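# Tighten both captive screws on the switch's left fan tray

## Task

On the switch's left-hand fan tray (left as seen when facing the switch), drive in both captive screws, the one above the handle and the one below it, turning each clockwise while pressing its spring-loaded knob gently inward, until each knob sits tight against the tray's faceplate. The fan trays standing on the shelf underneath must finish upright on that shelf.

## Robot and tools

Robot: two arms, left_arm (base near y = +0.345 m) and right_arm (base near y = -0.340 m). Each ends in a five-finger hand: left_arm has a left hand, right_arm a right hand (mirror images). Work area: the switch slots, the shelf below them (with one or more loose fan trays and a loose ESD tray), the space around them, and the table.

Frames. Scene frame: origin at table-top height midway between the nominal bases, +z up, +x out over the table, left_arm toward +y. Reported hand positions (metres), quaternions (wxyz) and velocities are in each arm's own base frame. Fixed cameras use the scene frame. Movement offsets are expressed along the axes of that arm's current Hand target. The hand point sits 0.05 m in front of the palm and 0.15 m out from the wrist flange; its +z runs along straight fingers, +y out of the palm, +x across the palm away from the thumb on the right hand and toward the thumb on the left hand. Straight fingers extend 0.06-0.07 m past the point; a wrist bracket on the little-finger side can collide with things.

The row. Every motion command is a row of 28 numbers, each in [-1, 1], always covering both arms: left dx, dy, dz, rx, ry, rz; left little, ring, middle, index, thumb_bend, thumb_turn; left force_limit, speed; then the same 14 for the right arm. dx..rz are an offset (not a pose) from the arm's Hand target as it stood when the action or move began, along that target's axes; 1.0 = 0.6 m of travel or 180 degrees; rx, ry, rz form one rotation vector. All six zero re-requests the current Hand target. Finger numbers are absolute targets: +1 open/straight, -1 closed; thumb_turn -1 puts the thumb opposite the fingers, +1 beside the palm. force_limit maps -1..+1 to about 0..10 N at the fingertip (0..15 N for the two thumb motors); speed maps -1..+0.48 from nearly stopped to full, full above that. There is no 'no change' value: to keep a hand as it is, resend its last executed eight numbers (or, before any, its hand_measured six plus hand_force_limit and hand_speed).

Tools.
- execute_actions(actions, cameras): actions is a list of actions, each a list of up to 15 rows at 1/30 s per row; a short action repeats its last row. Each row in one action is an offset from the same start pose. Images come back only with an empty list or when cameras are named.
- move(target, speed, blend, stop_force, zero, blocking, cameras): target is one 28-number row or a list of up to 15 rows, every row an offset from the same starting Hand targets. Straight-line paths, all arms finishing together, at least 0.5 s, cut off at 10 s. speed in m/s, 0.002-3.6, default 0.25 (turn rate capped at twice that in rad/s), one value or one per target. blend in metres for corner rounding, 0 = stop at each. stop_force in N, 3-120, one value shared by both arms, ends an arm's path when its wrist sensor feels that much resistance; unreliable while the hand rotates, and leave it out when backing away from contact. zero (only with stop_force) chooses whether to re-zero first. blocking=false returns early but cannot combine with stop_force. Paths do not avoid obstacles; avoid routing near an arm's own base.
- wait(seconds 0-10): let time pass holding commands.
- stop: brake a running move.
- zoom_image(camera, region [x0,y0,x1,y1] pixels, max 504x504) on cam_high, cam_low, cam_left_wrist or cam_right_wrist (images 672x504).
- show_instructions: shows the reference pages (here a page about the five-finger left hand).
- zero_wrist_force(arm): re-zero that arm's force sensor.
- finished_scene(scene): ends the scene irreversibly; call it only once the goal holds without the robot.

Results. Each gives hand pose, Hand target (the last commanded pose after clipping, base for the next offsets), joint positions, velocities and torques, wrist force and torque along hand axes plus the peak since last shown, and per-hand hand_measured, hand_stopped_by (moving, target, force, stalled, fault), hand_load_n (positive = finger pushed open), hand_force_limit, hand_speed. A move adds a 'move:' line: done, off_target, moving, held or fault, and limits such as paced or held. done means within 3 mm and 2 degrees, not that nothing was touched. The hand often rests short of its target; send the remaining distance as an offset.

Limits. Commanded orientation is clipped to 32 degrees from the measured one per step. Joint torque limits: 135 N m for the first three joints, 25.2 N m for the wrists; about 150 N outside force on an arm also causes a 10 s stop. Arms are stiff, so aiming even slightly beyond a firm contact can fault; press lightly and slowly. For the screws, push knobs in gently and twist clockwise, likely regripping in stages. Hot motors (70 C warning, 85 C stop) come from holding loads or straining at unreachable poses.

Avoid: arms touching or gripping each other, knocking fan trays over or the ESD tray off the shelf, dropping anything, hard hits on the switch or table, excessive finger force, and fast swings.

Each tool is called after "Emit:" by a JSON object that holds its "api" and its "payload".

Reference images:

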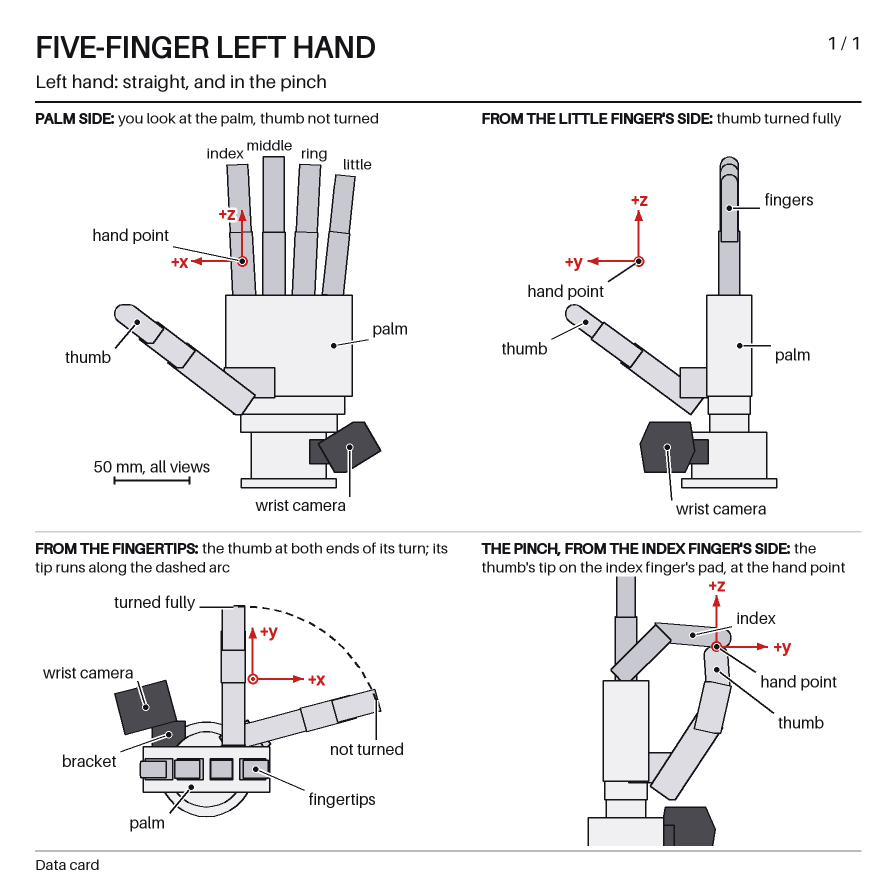

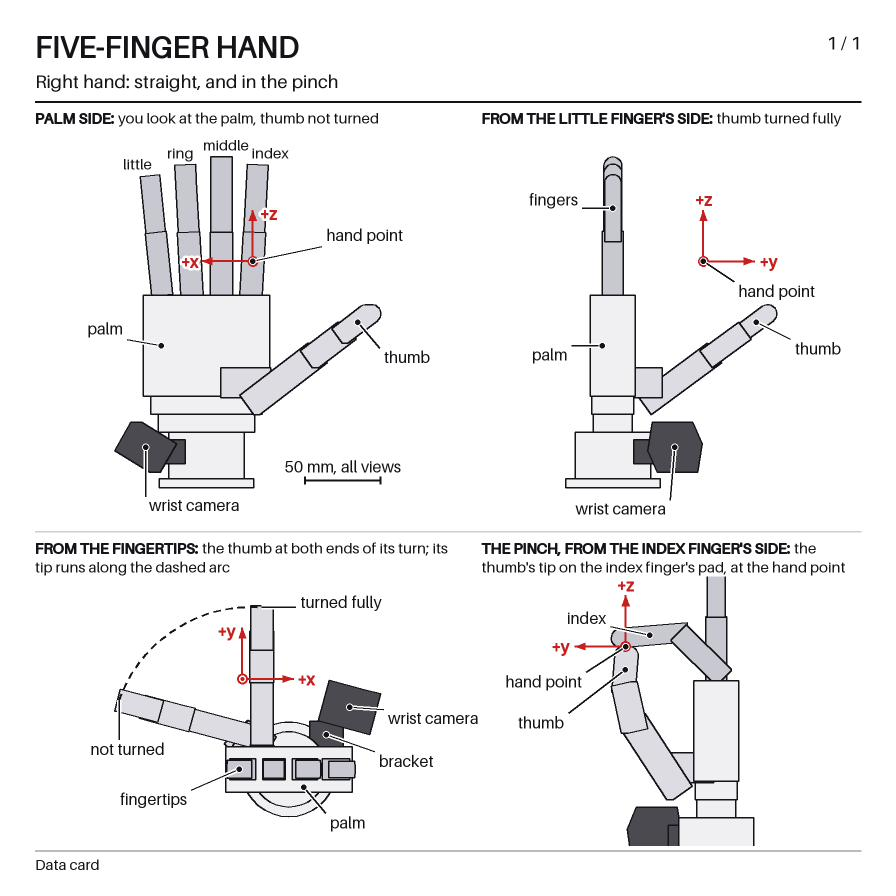

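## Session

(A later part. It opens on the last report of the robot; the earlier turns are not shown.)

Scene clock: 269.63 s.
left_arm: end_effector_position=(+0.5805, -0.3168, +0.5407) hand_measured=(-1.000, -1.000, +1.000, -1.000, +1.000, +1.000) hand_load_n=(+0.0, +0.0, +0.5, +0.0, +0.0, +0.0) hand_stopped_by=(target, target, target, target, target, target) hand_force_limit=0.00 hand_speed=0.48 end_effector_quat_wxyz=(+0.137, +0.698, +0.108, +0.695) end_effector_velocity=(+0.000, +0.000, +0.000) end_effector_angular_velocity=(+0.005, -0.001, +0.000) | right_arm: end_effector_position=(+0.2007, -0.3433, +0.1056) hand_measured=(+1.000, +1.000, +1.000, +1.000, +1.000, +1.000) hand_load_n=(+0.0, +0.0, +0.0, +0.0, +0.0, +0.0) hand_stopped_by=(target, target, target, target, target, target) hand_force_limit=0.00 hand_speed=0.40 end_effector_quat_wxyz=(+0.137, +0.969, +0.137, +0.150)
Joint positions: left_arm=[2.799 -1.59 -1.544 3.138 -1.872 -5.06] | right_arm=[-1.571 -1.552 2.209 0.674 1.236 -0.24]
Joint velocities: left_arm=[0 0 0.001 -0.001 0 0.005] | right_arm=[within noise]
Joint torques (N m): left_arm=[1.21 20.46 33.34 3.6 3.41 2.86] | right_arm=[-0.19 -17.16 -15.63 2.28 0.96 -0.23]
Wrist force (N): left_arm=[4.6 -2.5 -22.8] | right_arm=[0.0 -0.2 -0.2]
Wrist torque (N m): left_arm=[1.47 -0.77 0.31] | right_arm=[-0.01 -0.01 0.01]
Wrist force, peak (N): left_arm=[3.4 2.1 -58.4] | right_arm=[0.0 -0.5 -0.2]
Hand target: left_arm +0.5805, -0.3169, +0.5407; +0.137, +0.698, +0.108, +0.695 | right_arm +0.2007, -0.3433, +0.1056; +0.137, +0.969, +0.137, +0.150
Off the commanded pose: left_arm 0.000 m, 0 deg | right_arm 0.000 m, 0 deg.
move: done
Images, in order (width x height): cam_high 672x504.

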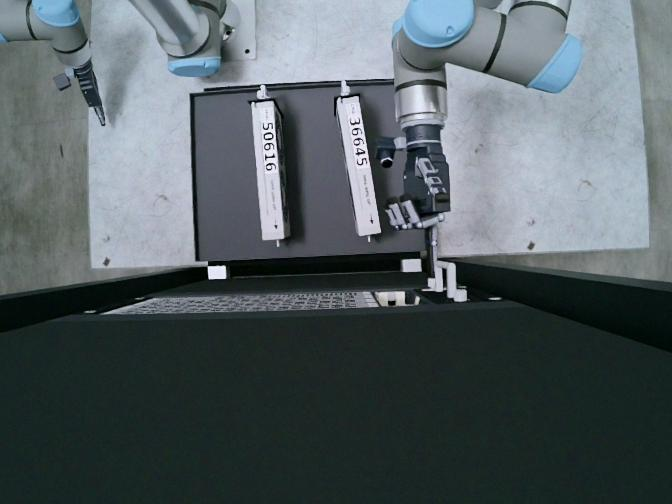

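Emit:
{"api": "move", "payload": {"target": [[-0.02681,0.00571,0,0,0,0.08333,-1,-1,1,-1,1,1,0,0.48,0,0,0,0,0,0,1,1,1,1,1,1,0,0.4],[-0.05459,0.00399,0,0,0,0.16667,-1,-1,1,-1,1,1,0,0.48,0,0,0,0,0,0,1,1,1,1,1,1,0,0.4],[-0.08098,-0.00485,0,0,0,0.25,-1,-1,1,-1,1,1,0,0.48,0,0,0,0,0,0,1,1,1,1,1,1,0,0.4],[-0.10419,-0.02022,0.0001,0,0,0.33333,-1,-1,1,-1,1,1,0,0.48,0,0,0,0,0,0,1,1,1,1,1,1,0,0.4],[-0.12262,-0.04108,0.0001,0,0,0.41667,-1,-1,1,-1,1,1,0,0.48,0,0,0,0,0,0,1,1,1,1,1,1,0,0.4],[-0.13503,-0.066,0.0002,0,0,0.5,-1,-1,1,-1,1,1,0,0.48,0,0,0,0,0,0,1,1,1,1,1,1,0,0.4],[-0.14057,-0.09328,0.0002,0,0,0.58333,-1,-1,1,-1,1,1,0,0.48,0,0,0,0,0,0,1,1,1,1,1,1,0,0.4],[-0.13886,-0.12106,0.0003,0,0,0.66667,-1,-1,1,-1,1,1,0,0.48,0,0,0,0,0,0,1,1,1,1,1,1,0,0.4],[-0.13001,-0.14745,0.0003,0,0,0.75,-1,-1,1,-1,1,1,0,0.48,0,0,0,0,0,0,1,1,1,1,1,1,0,0.4],[-0.11464,-0.17066,0.0003,0,0,0.83333,-1,-1,1,-1,1,1,0,0.48,0,0,0,0,0,0,1,1,1,1,1,1,0,0.4],[-0.09378,-0.18909,0.0003,0,0,0.91667,-1,-1,1,-1,1,1,0,0.48,0,0,0,0,0,0,1,1,1,1,1,1,0,0.4]], "speed": 1.0, "blend": 0.0005}}

Emit:
{"api": "move", "payload": {"target": [[-0.02728,0.00554,0,0,0,0.08333,-1,-1,1,-1,1,1,0,0.48,0,0,0,0,0,0,1,1,1,1,1,1,0,0.4],[-0.05506,0.00382,0.0001,0,0,0.16667,-1,-1,1,-1,1,1,0,0.48,0,0,0,0,0,0,1,1,1,1,1,1,0,0.4],[-0.08145,-0.00502,0.0001,0,0,0.25,-1,-1,1,-1,1,1,0,0.48,0,0,0,0,0,0,1,1,1,1,1,1,0,0.4],[-0.10466,-0.02039,0.0002,0,0,0.33333,-1,-1,1,-1,1,1,0,0.48,0,0,0,0,0,0,1,1,1,1,1,1,0,0.4],[-0.12309,-0.04125,0.0002,0,0,0.41667,-1,-1,1,-1,1,1,0,0.48,0,0,0,0,0,0,1,1,1,1,1,1,0,0.4],[-0.1355,-0.06617,0.0003,0,0,0.5,-1,-1,1,-1,1,1,0,0.48,0,0,0,0,0,0,1,1,1,1,1,1,0,0.4],[-0.14104,-0.09345,0.0003,0,0,0.58333,-1,-1,1,-1,1,1,0,0.48,0,0,0,0,0,0,1,1,1,1,1,1,0,0.4],[-0.13933,-0.12123,0.0003,0,0,0.66667,-1,-1,1,-1,1,1,0,0.48,0,0,0,0,0,0,1,1,1,1,1,1,0,0.4],[-0.13048,-0.14762,0.0004,0,0,0.75,-1,-1,1,-1,1,1,0,0.48,0,0,0,0,0,0,1,1,1,1,1,1,0,0.4],[-0.11511,-0.17083,0.0004,0,0,0.83333,-1,-1,1,-1,1,1,0,0.48,0,0,0,0,0,0,1,1,1,1,1,1,0,0.4],[-0.09425,-0.18926,0.0004,0,0,0.91667,-1,-1,1,-1,1,1,0,0.48,0,0,0,0,0,0,1,1,1,1,1,1,0,0.4]], "speed": 1.0, "blend": 0.0005, "cameras": ["cam_high"]}}

Emit:
{"api": "zoom_image", "payload": {"camera": "cam_high", "region": [410, 240, 470, 300]}}

Scene clock: 274.07 s.
left_arm: end_effector_position=(+0.5846, -0.2296, +0.4491) hand_measured=(-1.000, -1.000, +1.000, -1.000, +1.000, +1.000) hand_load_n=(+0.0, +0.0, +1.5, +0.0, +0.0, +0.0) hand_stopped_by=(target, target, target, target, target, target) hand_force_limit=0.00 hand_speed=0.48 end_effector_quat_wxyz=(+0.671, -0.198, +0.678, -0.227) end_effector_velocity=(+0.000, +0.000, +0.000) end_effector_angular_velocity=(+0.005, +0.001, +0.000) | right_arm: end_effector_position=(+0.2007, -0.3433, +0.1056) hand_measured=(+1.000, +1.000, +1.000, +1.000, +1.000, +1.000) hand_load_n=(+0.0, +0.0, +0.0, +0.0, +0.0, +0.0) hand_stopped_by=(target, target, target, target, target, target) hand_force_limit=0.00 hand_speed=0.40 end_effector_quat_wxyz=(+0.137, +0.969, +0.137, +0.150)
Joint positions: left_arm=[2.822 -1.578 -1.512 3.093 -1.849 -2.181] | right_arm=[-1.571 -1.552 2.209 0.674 1.236 -0.24]
Joint velocities: left_arm=[0 0.001 -0.001 -0.001 0 0.005] | right_arm=[within noise]
Joint torques (N m): left_arm=[10 21.06 8.85 -0.35 -3.57 2.89] | right_arm=[-1.16 -16.67 -16.57 2.29 0.81 0.11]
Wrist force (N): left_arm=[-1.2 -10.0 -21.7] | right_arm=[0.0 -0.2 0.1]
Wrist torque (N m): left_arm=[1.60 -0.87 -0.06] | right_arm=[-0.04 -0.02 0.01]
Wrist force, peak (N): left_arm=[7.4 -6.3 -26.7] | right_arm=[0.0 -0.6 0.1]
Hand target: left_arm +0.5846, -0.2295, +0.4491; +0.671, -0.198, +0.678, -0.227 | right_arm +0.2007, -0.3433, +0.1056; +0.137, +0.969, +0.137, +0.150
Off the commanded pose: left_arm 0.000 m, 0 deg | right_arm 0.000 m, 0 deg.
move: done

Scene clock: 277.80 s.
left_arm: end_effector_position=(+0.5820, -0.2901, +0.5605) hand_measured=(-1.000, -1.000, +1.000, -1.000, +1.000, +1.000) hand_load_n=(+0.0, +0.0, +0.5, +0.0, +0.0, +0.0) hand_stopped_by=(target, target, target, target, target, target) hand_force_limit=0.00 hand_speed=0.48 end_effector_quat_wxyz=(+0.313, +0.646, +0.285, +0.635) end_effector_velocity=(+0.000, +0.000, +0.000) end_effector_angular_velocity=(+0.005, -0.001, +0.000) | right_arm: end_effector_position=(+0.2007, -0.3433, +0.1056) hand_measured=(+1.000, +1.000, +1.000, +1.000, +1.000, +1.000) hand_load_n=(+0.0, +0.0, -0.5, +0.0, +0.0, +0.0) hand_stopped_by=(target, target, target, target, target, target) hand_force_limit=0.00 hand_speed=0.40 end_effector_quat_wxyz=(+0.137, +0.969, +0.137, +0.150)
Joint positions: left_arm=[2.789 -1.597 -1.529 3.129 -1.881 0.699] | right_arm=[-1.571 -1.552 2.209 0.674 1.236 -0.24]
Joint velocities: left_arm=[0 0 0.001 0 0 0.005] | right_arm=[within noise]
Joint torques (N m): left_arm=[3.1 22.36 23.59 3.52 1.53 2.91] | right_arm=[-0.43 -16.6 -17.06 1.96 1.12 -0.17]
Wrist force (N): left_arm=[3.1 -1.3 -18.4] | right_arm=[-0.2 -0.3 -0.1]
Wrist torque (N m): left_arm=[1.16 -0.72 0.29] | right_arm=[-0.03 0.03 -0.01]
Wrist force, peak (N): left_arm=[-1.0 -9.8 -21.4] | right_arm=[0.1 -0.5 0.0]
Hand target: left_arm +0.5820, -0.2901, +0.5605; +0.312, +0.646, +0.285, +0.635 | right_arm +0.2007, -0.3433, +0.1056; +0.137, +0.969, +0.137, +0.150
Off the commanded pose: left_arm 0.000 m, 0 deg | right_arm 0.000 m, 0 deg.
move: done
Images, in order (width x height): cam_high 672x504.

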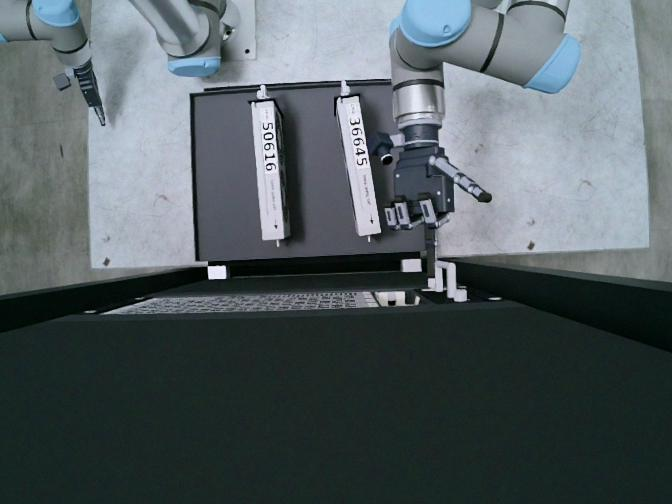

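Scaled by 8.400 from the camera's 672x504 image, which has a finer 960x720 frame.

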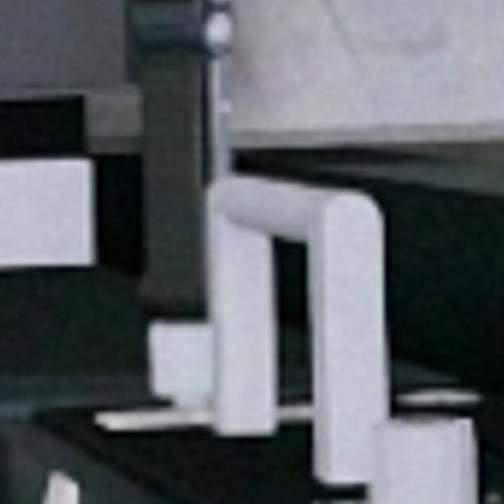

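Emit:
{"api": "move", "payload": {"target": [[-0.02741,0.00624,0,0,0,0.08333,-1,-1,1,-1,1,1,0,0.48,0,0,0,0,0,0,1,1,1,1,1,1,0,0.4],[-0.05519,0.00452,0.0001,0,0,0.16667,-1,-1,1,-1,1,1,0,0.48,0,0,0,0,0,0,1,1,1,1,1,1,0,0.4],[-0.08158,-0.00432,0.0001,0,0,0.25,-1,-1,1,-1,1,1,0,0.48,0,0,0,0,0,0,1,1,1,1,1,1,0,0.4],[-0.10479,-0.01969,0.0002,0,0,0.33333,-1,-1,1,-1,1,1,0,0.48,0,0,0,0,0,0,1,1,1,1,1,1,0,0.4],[-0.12322,-0.04055,0.0002,0,0,0.41667,-1,-1,1,-1,1,1,0,0.48,0,0,0,0,0,0,1,1,1,1,1,1,0,0.4],[-0.13563,-0.06547,0.0003,0,0,0.5,-1,-1,1,-1,1,1,0,0.48,0,0,0,0,0,0,1,1,1,1,1,1,0,0.4],[-0.14117,-0.09275,0.0003,0,0,0.58333,-1,-1,1,-1,1,1,0,0.48,0,0,0,0,0,0,1,1,1,1,1,1,0,0.4],[-0.13946,-0.12053,0.0004,0,0,0.66667,-1,-1,1,-1,1,1,0,0.48,0,0,0,0,0,0,1,1,1,1,1,1,0,0.4],[-0.13061,-0.14692,0.0004,0,0,0.75,-1,-1,1,-1,1,1,0,0.48,0,0,0,0,0,0,1,1,1,1,1,1,0,0.4],[-0.11524,-0.17013,0.0005,0,0,0.83333,-1,-1,1,-1,1,1,0,0.48,0,0,0,0,0,0,1,1,1,1,1,1,0,0.4],[-0.09438,-0.18856,0.0005,0,0,0.91667,-1,-1,1,-1,1,1,0,0.48,0,0,0,0,0,0,1,1,1,1,1,1,0,0.4]], "speed": 1.0, "blend": 0.0005}}

Emit:
{"api": "move", "payload": {"target": [[-0.02728,0.00554,0,0,0,0.08333,-1,-1,1,-1,1,1,0,0.48,0,0,0,0,0,0,1,1,1,1,1,1,0,0.4],[-0.05506,0.00382,0.0001,0,0,0.16667,-1,-1,1,-1,1,1,0,0.48,0,0,0,0,0,0,1,1,1,1,1,1,0,0.4],[-0.08145,-0.00502,0.0001,0,0,0.25,-1,-1,1,-1,1,1,0,0.48,0,0,0,0,0,0,1,1,1,1,1,1,0,0.4],[-0.10466,-0.02039,0.0002,0,0,0.33333,-1,-1,1,-1,1,1,0,0.48,0,0,0,0,0,0,1,1,1,1,1,1,0,0.4],[-0.12309,-0.04125,0.0002,0,0,0.41667,-1,-1,1,-1,1,1,0,0.48,0,0,0,0,0,0,1,1,1,1,1,1,0,0.4],[-0.1355,-0.06617,0.0003,0,0,0.5,-1,-1,1,-1,1,1,0,0.48,0,0,0,0,0,0,1,1,1,1,1,1,0,0.4],[-0.14104,-0.09345,0.0003,0,0,0.58333,-1,-1,1,-1,1,1,0,0.48,0,0,0,0,0,0,1,1,1,1,1,1,0,0.4],[-0.13933,-0.12123,0.0003,0,0,0.66667,-1,-1,1,-1,1,1,0,0.48,0,0,0,0,0,0,1,1,1,1,1,1,0,0.4],[-0.13048,-0.14762,0.0004,0,0,0.75,-1,-1,1,-1,1,1,0,0.48,0,0,0,0,0,0,1,1,1,1,1,1,0,0.4]], "speed": 1.0, "blend": 0.0005, "cameras": ["cam_high"]}}

Emit:
{"api": "zoom_image", "payload": {"camera": "cam_high", "region": [410, 240, 470, 300]}}

Scene clock: 282.27 s.
left_arm: end_effector_position=(+0.5839, -0.2608, +0.4375) hand_measured=(-1.000, -1.000, +1.000, -1.000, +1.000, +1.000) hand_load_n=(+0.0, +0.0, +0.5, +0.0, +0.0, +0.0) hand_stopped_by=(target, target, target, target, target, target) hand_force_limit=0.00 hand_speed=0.48 end_effector_quat_wxyz=(+0.589, -0.367, +0.603, -0.393) end_effector_velocity=(+0.000, +0.000, -0.001) end_effector_angular_velocity=(+0.006, +0.001, +0.000) | right_arm: end_effector_position=(+0.2007, -0.3433, +0.1056) hand_measured=(+1.000, +1.000, +1.000, +1.000, +1.000, +1.000) hand_load_n=(+0.0, +0.0, +0.0, +0.0, +0.0, +0.0) hand_stopped_by=(target, target, target, target, target, target) hand_force_limit=0.00 hand_speed=0.40 end_effector_quat_wxyz=(+0.137, +0.969, +0.137, +0.150)
Joint positions: left_arm=[2.829 -1.575 -1.525 3.103 -1.841 3.579] | right_arm=[-1.571 -1.552 2.209 0.674 1.236 -0.24]
Joint velocities: left_arm=[0 0 -0.001 0 0 0.005] | right_arm=[within noise]
Joint torques (N m): left_arm=[4.41 13.46 10.78 0.67 -0.6 2.95] | right_arm=[-1.01 -15.86 -16.38 2.15 1.14 0.07]
Wrist force (N): left_arm=[0.9 -6.4 -18.5] | right_arm=[-0.2 -0.3 -0.2]
Wrist torque (N m): left_arm=[1.18 -0.68 -0.04] | right_arm=[-0.03 0.03 -0.01]
Wrist force, peak (N): left_arm=[3.3 -5.5 -23.9] | right_arm=[-0.2 -0.5 0.0]
Hand target: left_arm +0.5839, -0.2608, +0.4375; +0.589, -0.367, +0.603, -0.393 | right_arm +0.2007, -0.3433, +0.1056; +0.137, +0.969, +0.137, +0.150
Off the commanded pose: left_arm 0.000 m, 0 deg | right_arm 0.000 m, 0 deg.
move: done

Scene clock: 285.43 s.
left_arm: end_effector_position=(+0.5852, -0.2274, +0.5507) hand_measured=(-1.000, -1.000, +1.000, -1.000, +1.000, +1.000) hand_load_n=(+0.0, +0.0, +0.5, +0.0, +0.0, +0.0) hand_stopped_by=(target, target, target, target, target, target) hand_force_limit=0.00 hand_speed=0.48 end_effector_quat_wxyz=(+0.588, +0.417, +0.570, +0.394) end_effector_velocity=(+0.000, +0.000, +0.001) end_effector_angular_velocity=(+0.004, -0.001, +0.001) | right_arm: end_effector_position=(+0.2007, -0.3433, +0.1056) hand_measured=(+1.000, +1.000, +1.000, +1.000, +1.000, +1.000) hand_load_n=(+0.0, +0.0, +0.0, +0.0, +0.0, +0.0) hand_stopped_by=(target, target, target, target, target, target) hand_force_limit=0.00 hand_speed=0.40 end_effector_quat_wxyz=(+0.137, +0.969, +0.137, +0.150)
Joint positions: left_arm=[2.785 -1.602 -1.498 3.103 -1.885 5.935] | right_arm=[-1.571 -1.552 2.209 0.674 1.236 -0.24]
Joint velocities: left_arm=[0 0 0.001 0 -0.001 0.005] | right_arm=[within noise]
Joint torques (N m): left_arm=[11.72 31.34 28.57 1.81 2.74 2.89] | right_arm=[-1.26 -17.31 -16.83 2.38 1.05 -0.21]
Wrist force (N): left_arm=[2.2 -1.7 -14.4] | right_arm=[-0.1 0.0 -0.2]
Wrist torque (N m): left_arm=[1.00 -0.59 0.28] | right_arm=[0.02 0.01 0.00]
Wrist force, peak (N): left_arm=[1.0 -7.1 -18.5] | right_arm=[-0.1 -0.4 0.0]
Hand target: left_arm +0.5852, -0.2274, +0.5508; +0.588, +0.417, +0.570, +0.394 | right_arm +0.2007, -0.3433, +0.1056; +0.137, +0.969, +0.137, +0.150
Off the commanded pose: left_arm 0.000 m, 0 deg | right_arm 0.000 m, 0 deg.
move: done
Images, in order (width x height): cam_high 672x504.

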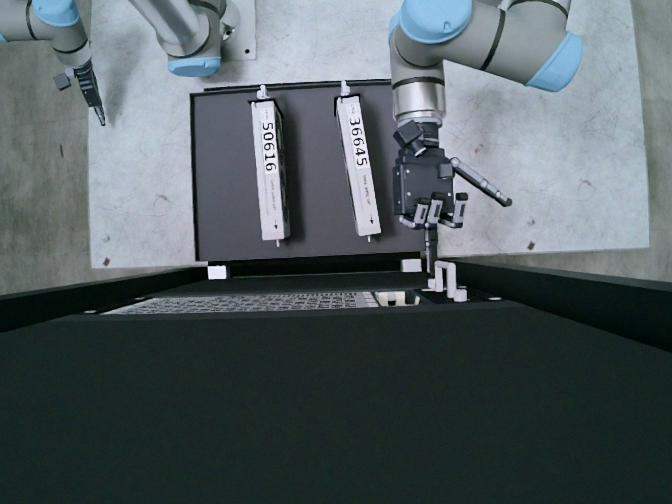

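Scaled by 8.400 from the camera's 672x504 image, which has a finer 960x720 frame.

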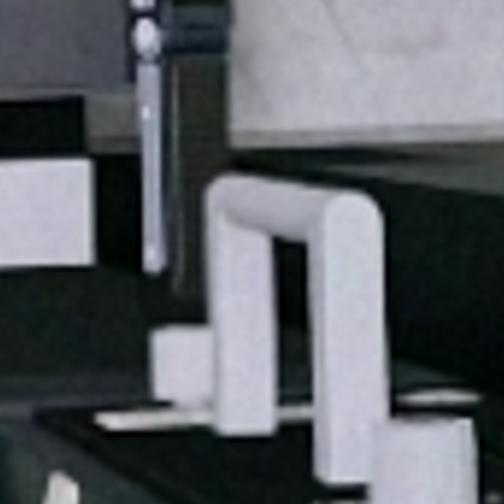

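Emit:
{"api": "move", "payload": {"target": [[0,0,-0.045,0,0,0,-1,-1,1,-1,1,1,0,0.48,0,0,0,0,0,0,1,1,1,1,1,1,0,0.4],[0.04207,-0.17487,-0.045,0,0,-0.63889,-1,-1,1,-1,1,1,0,0.48,0,0,0,0,0,0,1,1,1,1,1,1,0,0.4],[-0.13419,-0.13909,-0.045,0,0,0.72222,-1,-1,1,-1,1,1,0,0.48,0,0,0,0,0,0,1,1,1,1,1,1,0,0.4],[-0.02728,0.00554,-0.045,0,0,0.08333,-1,-1,1,-1,1,1,0,0.48,0,0,0,0,0,0,1,1,1,1,1,1,0,0.4],[0.05862,-0.15248,-0.045,0,0,-0.55556,-1,-1,1,-1,1,1,0,0.48,0,0,0,0,0,0,1,1,1,1,1,1,0,0.4],[-0.1209,-0.16355,-0.045,0,0,0.80556,-1,-1,1,-1,1,1,0,0.48,0,0,0,0,0,0,1,1,1,1,1,1,0,0.4],[-0.05541,0.00405,-0.045,0,0,0.16667,-1,-1,1,-1,1,1,0,0.48,0,0,0,0,0,0,1,1,1,1,1,1,0,0.4],[-0.05541,0.00405,-0.003,0,0,0.16667,-1,-1,1,-1,1,1,0,0.48,0,0,0,0,0,0,1,1,1,1,1,1,0,0.4]], "speed": [0.2,1.4,1.4,1.4,1.4,1.4,1.4,0.2], "blend": [0.003,0.005,0.005,0.005,0.005,0.005,0.001,0], "cameras": ["cam_high"]}}

Emit:
{"api": "zoom_image", "payload": {"camera": "cam_high", "region": [410, 240, 470, 300]}}

Scene clock: 293.17 s.
left_arm: end_effector_position=(+0.5820, -0.2577, +0.5644) hand_measured=(-1.000, -1.000, +1.000, -1.000, +1.000, +1.000) hand_load_n=(+0.0, +0.0, +0.0, +0.0, +0.0, +0.0) hand_stopped_by=(target, target, target, target, target, target) hand_force_limit=0.00 hand_speed=0.48 end_effector_quat_wxyz=(+0.466, +0.550, +0.442, +0.533) | right_arm: end_effector_position=(+0.2007, -0.3433, +0.1056) hand_measured=(+1.000, +1.000, +1.000, +1.000, +1.000, +1.000) hand_load_n=(+0.0, +0.0, +0.0, +0.0, +0.0, +0.0) hand_stopped_by=(target, target, target, target, target, target) hand_force_limit=0.00 hand_speed=0.40 end_effector_quat_wxyz=(+0.137, +0.969, +0.137, +0.150)
Joint positions: left_arm=[2.782 -1.599 -1.514 3.115 -1.889 -6.107] | right_arm=[-1.571 -1.552 2.209 0.674 1.236 -0.24]
Joint torques (N m): left_arm=[3.49 18.93 32.07 1.21 -1.11 -2.33] | right_arm=[-0.63 -15.85 -17.05 2.17 0.96 -0.1]
Wrist force (N): left_arm=[1.3 0.1 -1.8] | right_arm=[-0.2 0.0 0.0]
Wrist torque (N m): left_arm=[0.17 -0.48 0.15] | right_arm=[0.01 0.02 0.00]
Wrist force, peak (N): left_arm=[2.9 -1.2 -15.5] | right_arm=[-0.2 -0.5 -0.1]
Hand target: left_arm +0.5821, -0.2577, +0.5645; +0.466, +0.550, +0.442, +0.533 | right_arm +0.2007, -0.3433, +0.1056; +0.137, +0.969, +0.137, +0.150
Off the commanded pose: left_arm 0.000 m, 0 deg | right_arm 0.000 m, 0 deg.
move: done
Images, in order (width x height): cam_high 672x504.

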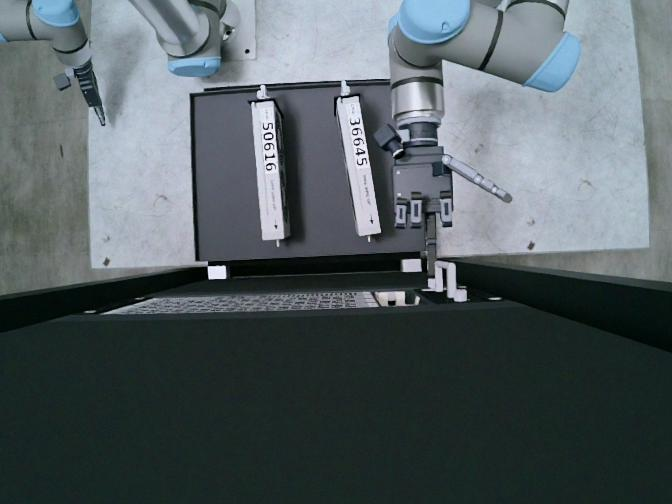

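Scaled by 8.400 from the camera's 672x504 image, which has a finer 960x720 frame.

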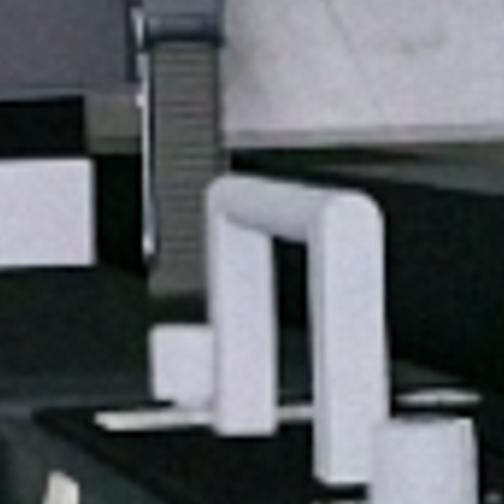

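Emit:
{"api": "move", "payload": {"target": [[0,0,0.0034,0,0,0,-1,-1,1,-1,1,1,0,0.48,0,0,0,0,0,0,1,1,1,1,1,1,0,0.4],[-0.02728,0.00554,0.0034,0,0,0.08333,-1,-1,1,-1,1,1,0,0.48,0,0,0,0,0,0,1,1,1,1,1,1,0,0.4],[-0.05506,0.00382,0.0034,0,0,0.16667,-1,-1,1,-1,1,1,0,0.48,0,0,0,0,0,0,1,1,1,1,1,1,0,0.4],[-0.08145,-0.00502,0.0035,0,0,0.25,-1,-1,1,-1,1,1,0,0.48,0,0,0,0,0,0,1,1,1,1,1,1,0,0.4],[-0.10466,-0.02039,0.0035,0,0,0.33333,-1,-1,1,-1,1,1,0,0.48,0,0,0,0,0,0,1,1,1,1,1,1,0,0.4],[-0.12309,-0.04125,0.0036,0,0,0.41667,-1,-1,1,-1,1,1,0,0.48,0,0,0,0,0,0,1,1,1,1,1,1,0,0.4],[-0.1355,-0.06617,0.0036,0,0,0.5,-1,-1,1,-1,1,1,0,0.48,0,0,0,0,0,0,1,1,1,1,1,1,0,0.4],[-0.14104,-0.09345,0.0037,0,0,0.58333,-1,-1,1,-1,1,1,0,0.48,0,0,0,0,0,0,1,1,1,1,1,1,0,0.4],[-0.13933,-0.12123,0.0037,0,0,0.66667,-1,-1,1,-1,1,1,0,0.48,0,0,0,0,0,0,1,1,1,1,1,1,0,0.4],[-0.13048,-0.14762,0.0038,0,0,0.75,-1,-1,1,-1,1,1,0,0.48,0,0,0,0,0,0,1,1,1,1,1,1,0,0.4],[-0.11511,-0.17083,0.0038,0,0,0.83333,-1,-1,1,-1,1,1,0,0.48,0,0,0,0,0,0,1,1,1,1,1,1,0,0.4],[-0.09425,-0.18926,0.0039,0,0,0.91667,-1,-1,1,-1,1,1,0,0.48,0,0,0,0,0,0,1,1,1,1,1,1,0,0.4]], "speed": [0.05,1.2,1.2,1.2,1.2,1.2,1.2,1.2,1.2,1.2,1.2,1.2], "blend": [0.0001,0.0005,0.0005,0.0005,0.0005,0.0005,0.0005,0.0005,0.0005,0.0005,0.0005,0.0005]}}

Emit:
{"api": "move", "payload": {"target": [[-0.02728,0.00554,0,0,0,0.08333,-1,-1,1,-1,1,1,0,0.48,0,0,0,0,0,0,1,1,1,1,1,1,0,0.4],[-0.05506,0.00382,0.0001,0,0,0.16667,-1,-1,1,-1,1,1,0,0.48,0,0,0,0,0,0,1,1,1,1,1,1,0,0.4],[-0.08145,-0.00502,0.0001,0,0,0.25,-1,-1,1,-1,1,1,0,0.48,0,0,0,0,0,0,1,1,1,1,1,1,0,0.4],[-0.10466,-0.02039,0.0002,0,0,0.33333,-1,-1,1,-1,1,1,0,0.48,0,0,0,0,0,0,1,1,1,1,1,1,0,0.4],[-0.12309,-0.04125,0.0002,0,0,0.41667,-1,-1,1,-1,1,1,0,0.48,0,0,0,0,0,0,1,1,1,1,1,1,0,0.4],[-0.1355,-0.06617,0.0003,0,0,0.5,-1,-1,1,-1,1,1,0,0.48,0,0,0,0,0,0,1,1,1,1,1,1,0,0.4],[-0.14104,-0.09345,0.0003,0,0,0.58333,-1,-1,1,-1,1,1,0,0.48,0,0,0,0,0,0,1,1,1,1,1,1,0,0.4],[-0.13933,-0.12123,0.0004,0,0,0.66667,-1,-1,1,-1,1,1,0,0.48,0,0,0,0,0,0,1,1,1,1,1,1,0,0.4],[-0.13048,-0.14762,0.0004,0,0,0.75,-1,-1,1,-1,1,1,0,0.48,0,0,0,0,0,0,1,1,1,1,1,1,0,0.4],[-0.11511,-0.17083,0.0005,0,0,0.83333,-1,-1,1,-1,1,1,0,0.48,0,0,0,0,0,0,1,1,1,1,1,1,0,0.4],[-0.09425,-0.18926,0.0005,0,0,0.91667,-1,-1,1,-1,1,1,0,0.48,0,0,0,0,0,0,1,1,1,1,1,1,0,0.4]], "speed": 1.2, "blend": 0.0005}}

Scene clock: 297.47 s.
left_arm: end_effector_position=(+0.5833, -0.2936, +0.4429) hand_measured=(-1.000, -1.000, +1.000, -1.000, +1.000, +1.000) hand_load_n=(+0.0, +0.0, -1.0, +0.0, +0.0, +0.0) hand_stopped_by=(target, target, target, target, target, target) hand_force_limit=0.00 hand_speed=0.48 end_effector_quat_wxyz=(-0.467, +0.510, -0.488, +0.532) end_effector_velocity=(+0.000, +0.000, -0.001) end_effector_angular_velocity=(+0.005, +0.000, -0.001) | right_arm: end_effector_position=(+0.2007, -0.3433, +0.1056) hand_measured=(+1.000, +1.000, +1.000, +1.000, +1.000, +1.000) hand_load_n=(+0.0, +0.5, +0.0, +0.0, +0.0, +0.0) hand_stopped_by=(target, target, target, target, target, target) hand_force_limit=0.00 hand_speed=0.40 end_effector_quat_wxyz=(+0.137, +0.969, +0.137, +0.150)
Joint positions: left_arm=[2.831 -1.575 -1.537 3.115 -1.839 -3.228] | right_arm=[-1.571 -1.552 2.209 0.674 1.236 -0.24]
Joint velocities: left_arm=[0 0 -0.001 0.001 0 0.005] | right_arm=[within noise]
Joint torques (N m): left_arm=[-4.41 8.8 15.56 4.91 -1.68 2.93] | right_arm=[-1.82 -16.59 -15.99 2.24 1.02 -0.02]
Wrist force (N): left_arm=[-1.6 1.2 -26.5] | right_arm=[-0.1 -0.1 -0.2]
Wrist torque (N m): left_arm=[1.38 -1.08 -0.39] | right_arm=[0.01 0.01 0.00]
Wrist force, peak (N): left_arm=[2.3 0.9 -31.3] | right_arm=[-0.1 -0.2 -0.5]
Hand target: left_arm +0.5833, -0.2936, +0.4428; -0.468, +0.510, -0.488, +0.532 | right_arm +0.2007, -0.3433, +0.1056; +0.137, +0.969, +0.137, +0.150
Off the commanded pose: left_arm 0.000 m, 0 deg | right_arm 0.000 m, 0 deg.
move: done

Scene clock: 301.20 s.
left_arm: end_effector_position=(+0.5860, -0.2276, +0.5509) hand_measured=(-1.000, -1.000, +1.000, -1.000, +1.000, +1.000) hand_load_n=(+0.0, +0.0, -1.5, +0.5, +0.0, +0.0) hand_stopped_by=(target, target, target, target, target, target) hand_force_limit=0.00 hand_speed=0.48 end_effector_quat_wxyz=(+0.588, +0.417, +0.570, +0.394) end_effector_velocity=(+0.000, +0.000, +0.000) end_effector_angular_velocity=(+0.005, +0.000, +0.000) | right_arm: end_effector_position=(+0.2007, -0.3433, +0.1056) hand_measured=(+1.000, +1.000, +1.000, +1.000, +1.000, +1.000) hand_load_n=(+0.0, +0.0, +0.0, +0.0, +0.0, +0.0) hand_stopped_by=(target, target, target, target, target, target) hand_force_limit=0.00 hand_speed=0.40 end_effector_quat_wxyz=(+0.137, +0.969, +0.137, +0.150)
Joint positions: left_arm=[2.785 -1.604 -1.496 3.102 -1.885 -0.348] | right_arm=[-1.571 -1.552 2.209 0.674 1.236 -0.24]
Joint velocities: left_arm=[0 0 0 0 0 0.005] | right_arm=[within noise]
Joint torques (N m): left_arm=[13.27 26.13 28.83 1.87 2.98 2.63] | right_arm=[-0.82 -16.1 -15.75 2.02 0.95 0.08]
Wrist force (N): left_arm=[1.8 1.6 -22.9] | right_arm=[0.1 -0.1 0.0]
Wrist torque (N m): left_arm=[1.38 -0.86 0.17] | right_arm=[0.00 -0.02 0.02]
Wrist force, peak (N): left_arm=[-0.1 2.0 -27.8] | right_arm=[0.0 -0.5 0.1]
Hand target: left_arm +0.5860, -0.2275, +0.5510; +0.588, +0.417, +0.570, +0.394 | right_arm +0.2007, -0.3433, +0.1056; +0.137, +0.969, +0.137, +0.150
Off the commanded pose: left_arm 0.000 m, 0 deg | right_arm 0.000 m, 0 deg.
move: done

Emit:
{"api": "move", "payload": {"target": [[-0.02728,0.00554,-0.0002,0,0,0.08333,-1,-1,1,-1,1,1,0,0.48,0,0,0,0,0,0,1,1,1,1,1,1,0,0.4],[-0.05506,0.00382,-0.0002,0,0,0.16667,-1,-1,1,-1,1,1,0,0.48,0,0,0,0,0,0,1,1,1,1,1,1,0,0.4],[-0.08145,-0.00502,-0.0001,0,0,0.25,-1,-1,1,-1,1,1,0,0.48,0,0,0,0,0,0,1,1,1,1,1,1,0,0.4],[-0.10466,-0.02039,-0.0001,0,0,0.33333,-1,-1,1,-1,1,1,0,0.48,0,0,0,0,0,0,1,1,1,1,1,1,0,0.4],[-0.12309,-0.04125,0,0,0,0.41667,-1,-1,1,-1,1,1,0,0.48,0,0,0,0,0,0,1,1,1,1,1,1,0,0.4],[-0.1355,-0.06617,0,0,0,0.5,-1,-1,1,-1,1,1,0,0.48,0,0,0,0,0,0,1,1,1,1,1,1,0,0.4],[-0.14104,-0.09345,0.0001,0,0,0.58333,-1,-1,1,-1,1,1,0,0.48,0,0,0,0,0,0,1,1,1,1,1,1,0,0.4],[-0.13933,-0.12123,0.0001,0,0,0.66667,-1,-1,1,-1,1,1,0,0.48,0,0,0,0,0,0,1,1,1,1,1,1,0,0.4],[-0.13048,-0.14762,0.0002,0,0,0.75,-1,-1,1,-1,1,1,0,0.48,0,0,0,0,0,0,1,1,1,1,1,1,0,0.4],[-0.11511,-0.17083,0.0002,0,0,0.83333,-1,-1,1,-1,1,1,0,0.48,0,0,0,0,0,0,1,1,1,1,1,1,0,0.4],[-0.09425,-0.18926,0.0003,0,0,0.91667,-1,-1,1,-1,1,1,0,0.48,0,0,0,0,0,0,1,1,1,1,1,1,0,0.4]], "speed": 1.2, "blend": 0.0005}}

Emit:
{"api": "move", "payload": {"target": [[-0.02728,0.00554,0,0,0,0.08333,-1,-1,1,-1,1,1,0,0.48,0,0,0,0,0,0,1,1,1,1,1,1,0,0.4],[-0.05506,0.00382,0.0001,0,0,0.16667,-1,-1,1,-1,1,1,0,0.48,0,0,0,0,0,0,1,1,1,1,1,1,0,0.4],[-0.08145,-0.00502,0.0001,0,0,0.25,-1,-1,1,-1,1,1,0,0.48,0,0,0,0,0,0,1,1,1,1,1,1,0,0.4],[-0.10466,-0.02039,0.0002,0,0,0.33333,-1,-1,1,-1,1,1,0,0.48,0,0,0,0,0,0,1,1,1,1,1,1,0,0.4],[-0.12309,-0.04125,0.0002,0,0,0.41667,-1,-1,1,-1,1,1,0,0.48,0,0,0,0,0,0,1,1,1,1,1,1,0,0.4],[-0.1355,-0.06617,0.0003,0,0,0.5,-1,-1,1,-1,1,1,0,0.48,0,0,0,0,0,0,1,1,1,1,1,1,0,0.4],[-0.14104,-0.09345,0.0003,0,0,0.58333,-1,-1,1,-1,1,1,0,0.48,0,0,0,0,0,0,1,1,1,1,1,1,0,0.4],[-0.13933,-0.12123,0.0004,0,0,0.66667,-1,-1,1,-1,1,1,0,0.48,0,0,0,0,0,0,1,1,1,1,1,1,0,0.4],[-0.13048,-0.14762,0.0004,0,0,0.75,-1,-1,1,-1,1,1,0,0.48,0,0,0,0,0,0,1,1,1,1,1,1,0,0.4],[-0.11511,-0.17083,0.0005,0,0,0.83333,-1,-1,1,-1,1,1,0,0.48,0,0,0,0,0,0,1,1,1,1,1,1,0,0.4],[-0.09425,-0.18926,0.0005,0,0,0.91667,-1,-1,1,-1,1,1,0,0.48,0,0,0,0,0,0,1,1,1,1,1,1,0,0.4]], "speed": 1.2, "blend": 0.0005, "cameras": ["cam_high"]}}

Emit:
{"api": "zoom_image", "payload": {"camera": "cam_high", "region": [410, 240, 470, 300]}}

Scene clock: 305.30 s.
left_arm: end_effector_position=(+0.5826, -0.3194, +0.4637) hand_measured=(-1.000, -1.000, +1.000, -1.000, +1.000, +1.000) hand_load_n=(+0.0, +0.0, -0.5, +0.0, +0.0, -0.5) hand_stopped_by=(target, target, target, target, target, target) hand_force_limit=0.00 hand_speed=0.48 end_effector_quat_wxyz=(-0.314, +0.619, -0.339, +0.635) | right_arm: end_effector_position=(+0.2007, -0.3433, +0.1056) hand_measured=(+1.000, +1.000, +1.000, +1.000, +1.000, +1.000) hand_load_n=(+0.0, +0.0, +0.0, +0.0, +0.0, +0.0) hand_stopped_by=(target, target, target, target, target, target) hand_force_limit=0.00 hand_speed=0.40 end_effector_quat_wxyz=(+0.137, +0.969, +0.137, +0.150)
Joint positions: left_arm=[2.827 -1.578 -1.546 3.127 -1.843 2.532] | right_arm=[-1.571 -1.552 2.209 0.674 1.236 -0.24]
Joint torques (N m): left_arm=[-6.62 12.41 25.73 5.01 -2.25 2.78] | right_arm=[-0.81 -15.58 -16.89 2.39 1.12 0]
Wrist force (N): left_arm=[-1.2 0.7 -19.9] | right_arm=[-0.1 -0.3 -0.1]
Wrist torque (N m): left_arm=[1.04 -1.06 -0.32] | right_arm=[-0.03 0.01 0.00]
Wrist force, peak (N): left_arm=[1.4 1.5 -22.9] | right_arm=[-0.3 -0.4 -0.1]
Hand target: left_arm +0.5826, -0.3194, +0.4636; -0.314, +0.619, -0.339, +0.635 | right_arm +0.2007, -0.3433, +0.1056; +0.137, +0.969, +0.137, +0.150
Off the commanded pose: left_arm 0.000 m, 0 deg | right_arm 0.000 m, 0 deg.
move: done

Scene clock: 309.03 s.
left_arm: end_effector_position=(+0.5874, -0.2081, +0.5242) hand_measured=(-1.000, -1.000, +1.000, -1.000, +1.000, +1.000) hand_load_n=(+0.0, +0.0, -1.5, +0.0, +0.0, +0.0) hand_stopped_by=(target, target, target, target, target, target) hand_force_limit=0.00 hand_speed=0.48 end_effector_quat_wxyz=(+0.670, +0.255, +0.658, +0.228) end_effector_velocity=(+0.000, +0.000, +0.000) end_effector_angular_velocity=(+0.005, +0.000, +0.000) | right_arm: end_effector_position=(+0.2007, -0.3433, +0.1056) hand_measured=(+1.000, +1.000, +1.000, +1.000, +1.000, +1.000) hand_load_n=(+0.0, +0.0, +0.0, +0.0, +0.0, +0.0) hand_stopped_by=(target, target, target, target, target, target) hand_force_limit=0.00 hand_speed=0.40 end_effector_quat_wxyz=(+0.137, +0.969, +0.137, +0.150)
Joint positions: left_arm=[2.793 -1.6 -1.488 3.092 -1.877 5.412] | right_arm=[-1.571 -1.552 2.209 0.674 1.236 -0.24]
Joint velocities: left_arm=[0 0.001 0 -0.001 0 0.005] | right_arm=[within noise]
Joint torques (N m): left_arm=[11.8 27.2 19.64 0.87 2.78 2.58] | right_arm=[-1.16 -16.68 -17.16 2.18 1.22 0.03]
Wrist force (N): left_arm=[0.7 1.8 -16.5] | right_arm=[0.0 -0.1 0.0]
Wrist torque (N m): left_arm=[0.95 -0.74 0.05] | right_arm=[-0.01 -0.01 0.01]
Wrist force, peak (N): left_arm=[0.0 0.8 -22.4] | right_arm=[0.0 -0.5 -0.3]
Hand target: left_arm +0.5874, -0.2081, +0.5243; +0.670, +0.256, +0.658, +0.228 | right_arm +0.2007, -0.3433, +0.1056; +0.137, +0.969, +0.137, +0.150
Off the commanded pose: left_arm 0.000 m, 0 deg | right_arm 0.000 m, 0 deg.
move: done
Images, in order (width x height): cam_high 672x504.

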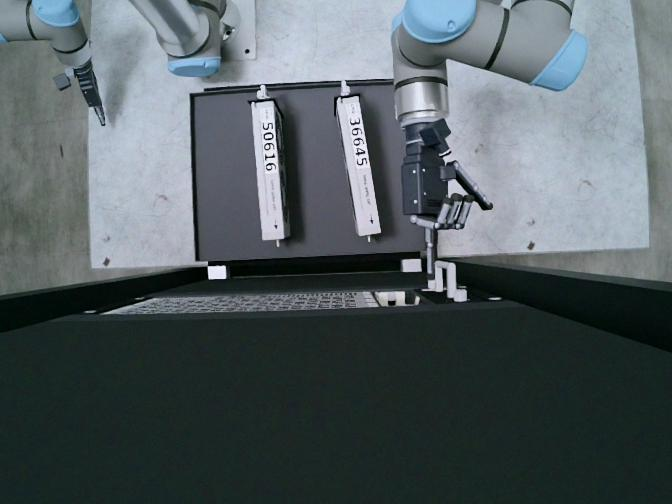

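Scaled by 8.400 from the camera's 672x504 image, which has a finer 960x720 frame.

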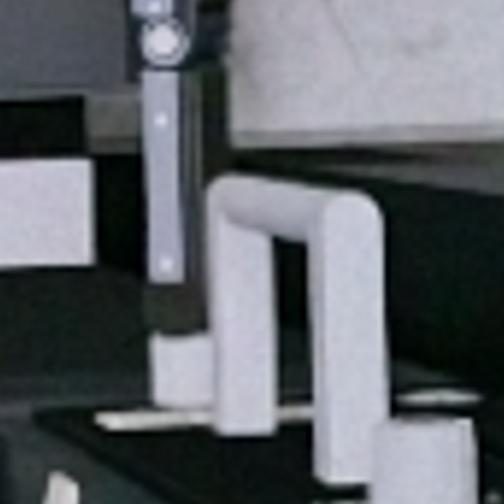

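Emit:
{"api": "move", "payload": {"target": [[0,0,-0.045,0,0,0,-1,-1,1,-1,1,1,0,0.48,0,0,0,0,0,0,1,1,1,1,1,1,0,0.4],[0.04823,-0.1679,-0.045,0,0,-0.61111,-1,-1,1,-1,1,1,0,0.48,0,0,0,0,0,0,1,1,1,1,1,1,0,0.4],[-0.12604,-0.15579,-0.045,0,0,0.77778,-1,-1,1,-1,1,1,0,0.48,0,0,0,0,0,0,1,1,1,1,1,1,0,0.4],[-0.05506,0.00382,-0.045,0,0,0.16667,-1,-1,1,-1,1,1,0,0.48,0,0,0,0,0,0,1,1,1,1,1,1,0,0.4],[-0.05506,0.00382,-0.003,0,0,0.16667,-1,-1,1,-1,1,1,0,0.48,0,0,0,0,0,0,1,1,1,1,1,1,0,0.4]], "speed": [0.2,1.4,1.4,1.4,0.2], "blend": [0.003,0.005,0.005,0.001,0], "cameras": ["cam_high"]}}

Emit:
{"api": "zoom_image", "payload": {"camera": "cam_high", "region": [410, 240, 470, 300]}}

Scene clock: 313.63 s.
left_arm: end_effector_position=(+0.5846, -0.2275, +0.5510) hand_measured=(-1.000, -1.000, +1.000, -1.000, +1.000, +1.000) hand_load_n=(+0.0, +0.0, +0.0, +0.0, +0.0, +0.0) hand_stopped_by=(target, target, target, target, target, target) hand_force_limit=0.00 hand_speed=0.48 end_effector_quat_wxyz=(+0.588, +0.417, +0.570, +0.394) | right_arm: end_effector_position=(+0.2007, -0.3433, +0.1056) hand_measured=(+1.000, +1.000, +1.000, +1.000, +1.000, +1.000) hand_load_n=(+0.0, +0.0, +0.0, +0.0, +0.0, +0.0) hand_stopped_by=(target, target, target, target, target, target) hand_force_limit=0.00 hand_speed=0.40 end_effector_quat_wxyz=(+0.137, +0.969, +0.137, +0.150)
Joint positions: left_arm=[2.784 -1.601 -1.498 3.102 -1.886 -0.347] | right_arm=[-1.571 -1.552 2.209 0.674 1.236 -0.24]
Joint torques (N m): left_arm=[0.33 18.16 31.41 1.3 -1.46 -2.47] | right_arm=[-0.91 -15.92 -17.45 2.14 1.27 -0.1]
Wrist force (N): left_arm=[1.7 0.4 -1.6] | right_arm=[0.1 -0.2 -0.2]
Wrist torque (N m): left_arm=[0.19 -0.43 0.17] | right_arm=[-0.01 -0.02 0.01]
Wrist force, peak (N): left_arm=[2.3 -0.3 -17.3] | right_arm=[0.0 -0.5 -0.1]
Hand target: left_arm +0.5847, -0.2275, +0.5510; +0.588, +0.417, +0.570, +0.394 | right_arm +0.2007, -0.3433, +0.1056; +0.137, +0.969, +0.137, +0.150
Off the commanded pose: left_arm 0.000 m, 0 deg | right_arm 0.000 m, 0 deg.
move: done
Images, in order (width x height): cam_high 672x504.

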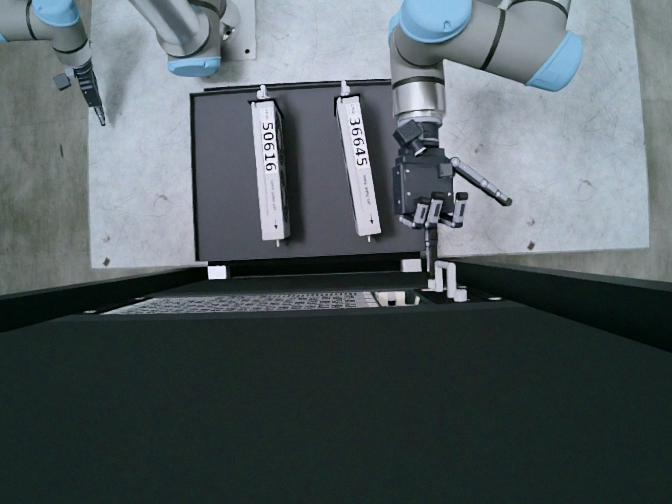

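Scaled by 8.400 from the camera's 672x504 image, which has a finer 960x720 frame.

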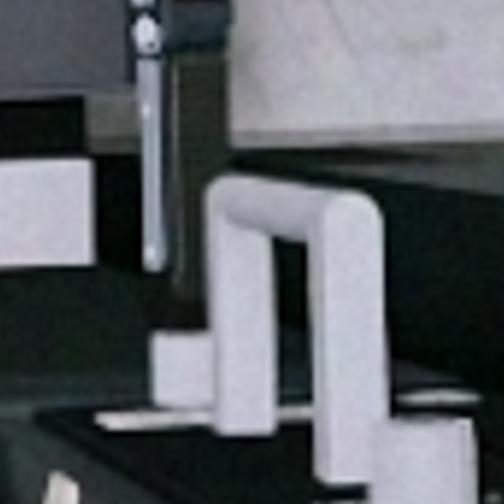

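Emit:
{"api": "move", "payload": {"target": [[0,0,0.0036,0,0,0,-1,-1,1,-1,1,1,0,0.48,0,0,0,0,0,0,1,1,1,1,1,1,0,0.4],[-0.02728,0.00554,0.00365,0,0,0.08333,-1,-1,1,-1,1,1,0,0.48,0,0,0,0,0,0,1,1,1,1,1,1,0,0.4],[-0.05506,0.00382,0.0037,0,0,0.16667,-1,-1,1,-1,1,1,0,0.48,0,0,0,0,0,0,1,1,1,1,1,1,0,0.4],[-0.08145,-0.00502,0.00374,0,0,0.25,-1,-1,1,-1,1,1,0,0.48,0,0,0,0,0,0,1,1,1,1,1,1,0,0.4],[-0.10466,-0.02039,0.00378,0,0,0.33333,-1,-1,1,-1,1,1,0,0.48,0,0,0,0,0,0,1,1,1,1,1,1,0,0.4],[-0.12309,-0.04125,0.00382,0,0,0.41667,-1,-1,1,-1,1,1,0,0.48,0,0,0,0,0,0,1,1,1,1,1,1,0,0.4],[-0.1355,-0.06617,0.00386,0,0,0.5,-1,-1,1,-1,1,1,0,0.48,0,0,0,0,0,0,1,1,1,1,1,1,0,0.4],[-0.14104,-0.09345,0.0039,0,0,0.58333,-1,-1,1,-1,1,1,0,0.48,0,0,0,0,0,0,1,1,1,1,1,1,0,0.4],[-0.13933,-0.12123,0.00395,0,0,0.66667,-1,-1,1,-1,1,1,0,0.48,0,0,0,0,0,0,1,1,1,1,1,1,0,0.4],[-0.13048,-0.14762,0.004,0,0,0.75,-1,-1,1,-1,1,1,0,0.48,0,0,0,0,0,0,1,1,1,1,1,1,0,0.4],[-0.11511,-0.17083,0.00405,0,0,0.83333,-1,-1,1,-1,1,1,0,0.48,0,0,0,0,0,0,1,1,1,1,1,1,0,0.4],[-0.09425,-0.18926,0.0041,0,0,0.91667,-1,-1,1,-1,1,1,0,0.48,0,0,0,0,0,0,1,1,1,1,1,1,0,0.4]], "speed": 1.0, "blend": 0.0005}}

Scene clock: 317.73 s.
left_arm: end_effector_position=(+0.5836, -0.3194, +0.4637) hand_measured=(-1.000, -1.000, +1.000, -1.000, +1.000, +1.000) hand_load_n=(+0.0, +0.0, +0.5, +0.0, +0.0, +0.0) hand_stopped_by=(target, target, target, target, target, target) hand_force_limit=0.00 hand_speed=0.48 end_effector_quat_wxyz=(-0.314, +0.619, -0.339, +0.635) end_effector_velocity=(+0.000, +0.000, -0.002) end_effector_angular_velocity=(+0.006, +0.001, -0.001) | right_arm: end_effector_position=(+0.2007, -0.3433, +0.1056) hand_measured=(+1.000, +1.000, +1.000, +1.000, +1.000, +1.000) hand_load_n=(+0.0, +0.0, +0.0, +0.0, +0.0, +0.0) hand_stopped_by=(target, target, target, target, target, target) hand_force_limit=0.00 hand_speed=0.40 end_effector_quat_wxyz=(+0.137, +0.969, +0.137, +0.150)
Joint positions: left_arm=[2.828 -1.58 -1.544 3.127 -1.843 2.532] | right_arm=[-1.571 -1.552 2.209 0.674 1.236 -0.24]
Joint velocities: left_arm=[-0.001 0 -0.002 0 0 0.005] | right_arm=[within noise]
Joint torques (N m): left_arm=[-5.82 5.21 25.61 6.39 -0.9 2.65] | right_arm=[-1.3 -16.21 -16.93 2.17 1.14 -0.15]
Wrist force (N): left_arm=[-4.6 -3.2 -36.1] | right_arm=[-0.2 -0.1 0.0]
Wrist torque (N m): left_arm=[2.13 -1.56 -0.44] | right_arm=[-0.01 0.03 0.00]
Wrist force, peak (N): left_arm=[-1.9 -2.2 -38.0] | right_arm=[0.0 -0.5 -0.3]
Hand target: left_arm +0.5836, -0.3194, +0.4636; -0.314, +0.619, -0.339, +0.635 | right_arm +0.2007, -0.3433, +0.1056; +0.137, +0.969, +0.137, +0.150
Off the commanded pose: left_arm 0.000 m, 0 deg | right_arm 0.000 m, 0 deg.
move: done

Emit:
{"api": "move", "payload": {"target": [[-0.02728,0.00554,-0.0001,0,0,0.08333,-1,-1,1,-1,1,1,0,0.48,0,0,0,0,0,0,1,1,1,1,1,1,0,0.4],[-0.05506,0.00382,-0.0001,0,0,0.16667,-1,-1,1,-1,1,1,0,0.48,0,0,0,0,0,0,1,1,1,1,1,1,0,0.4],[-0.08145,-0.00502,0,0,0,0.25,-1,-1,1,-1,1,1,0,0.48,0,0,0,0,0,0,1,1,1,1,1,1,0,0.4],[-0.10466,-0.02039,0,0,0,0.33333,-1,-1,1,-1,1,1,0,0.48,0,0,0,0,0,0,1,1,1,1,1,1,0,0.4],[-0.12309,-0.04125,0,0,0,0.41667,-1,-1,1,-1,1,1,0,0.48,0,0,0,0,0,0,1,1,1,1,1,1,0,0.4],[-0.1355,-0.06617,0,0,0,0.5,-1,-1,1,-1,1,1,0,0.48,0,0,0,0,0,0,1,1,1,1,1,1,0,0.4],[-0.14104,-0.09345,0.0,0,0,0.58333,-1,-1,1,-1,1,1,0,0.48,0,0,0,0,0,0,1,1,1,1,1,1,0,0.4],[-0.13933,-0.12123,0.0,0,0,0.66667,-1,-1,1,-1,1,1,0,0.48,0,0,0,0,0,0,1,1,1,1,1,1,0,0.4],[-0.13048,-0.14762,0.0,0,0,0.75,-1,-1,1,-1,1,1,0,0.48,0,0,0,0,0,0,1,1,1,1,1,1,0,0.4]], "speed": 1.0, "blend": 0.0005}}

Scene clock: 321.17 s.
left_arm: end_effector_position=(+0.5883, -0.2047, +0.4913) hand_measured=(-1.000, -1.000, +1.000, -1.000, +1.000, +1.000) hand_load_n=(+0.0, +0.5, -0.5, +0.0, +0.0, +0.0) hand_stopped_by=(target, target, target, target, target, target) hand_force_limit=0.00 hand_speed=0.48 end_effector_quat_wxyz=(+0.707, +0.076, +0.702, +0.047) end_effector_velocity=(+0.000, +0.000, +0.001) end_effector_angular_velocity=(+0.005, -0.001, +0.000) | right_arm: end_effector_position=(+0.2007, -0.3433, +0.1056) hand_measured=(+1.000, +1.000, +1.000, +1.000, +1.000, +1.000) hand_load_n=(+0.0, +0.0, +0.0, +0.0, +0.0, +0.0) hand_stopped_by=(target, target, target, target, target, target) hand_force_limit=0.00 hand_speed=0.40 end_effector_quat_wxyz=(+0.137, +0.969, +0.137, +0.150)
Joint positions: left_arm=[2.805 -1.595 -1.488 3.087 -1.866 4.888] | right_arm=[-1.571 -1.552 2.209 0.674 1.236 -0.24]
Joint velocities: left_arm=[0.001 0 0.001 0 0 0.005] | right_arm=[within noise]
Joint torques (N m): left_arm=[15.52 21.27 14.35 2.11 2.73 2.88] | right_arm=[-2.16 -15.02 -17.01 2.14 1.04 -0.01]
Wrist force (N): left_arm=[-0.7 1.2 -31.8] | right_arm=[-0.1 -0.3 0.0]
Wrist torque (N m): left_arm=[1.91 -1.09 -0.24] | right_arm=[-0.03 0.00 0.00]
Wrist force, peak (N): left_arm=[-3.1 -5.4 -37.5] | right_arm=[-0.4 -0.3 0.0]
Hand target: left_arm +0.5883, -0.2046, +0.4913; +0.707, +0.077, +0.702, +0.047 | right_arm +0.2007, -0.3433, +0.1056; +0.137, +0.969, +0.137, +0.150
Off the commanded pose: left_arm 0.000 m, 0 deg | right_arm 0.000 m, 0 deg.
move: done


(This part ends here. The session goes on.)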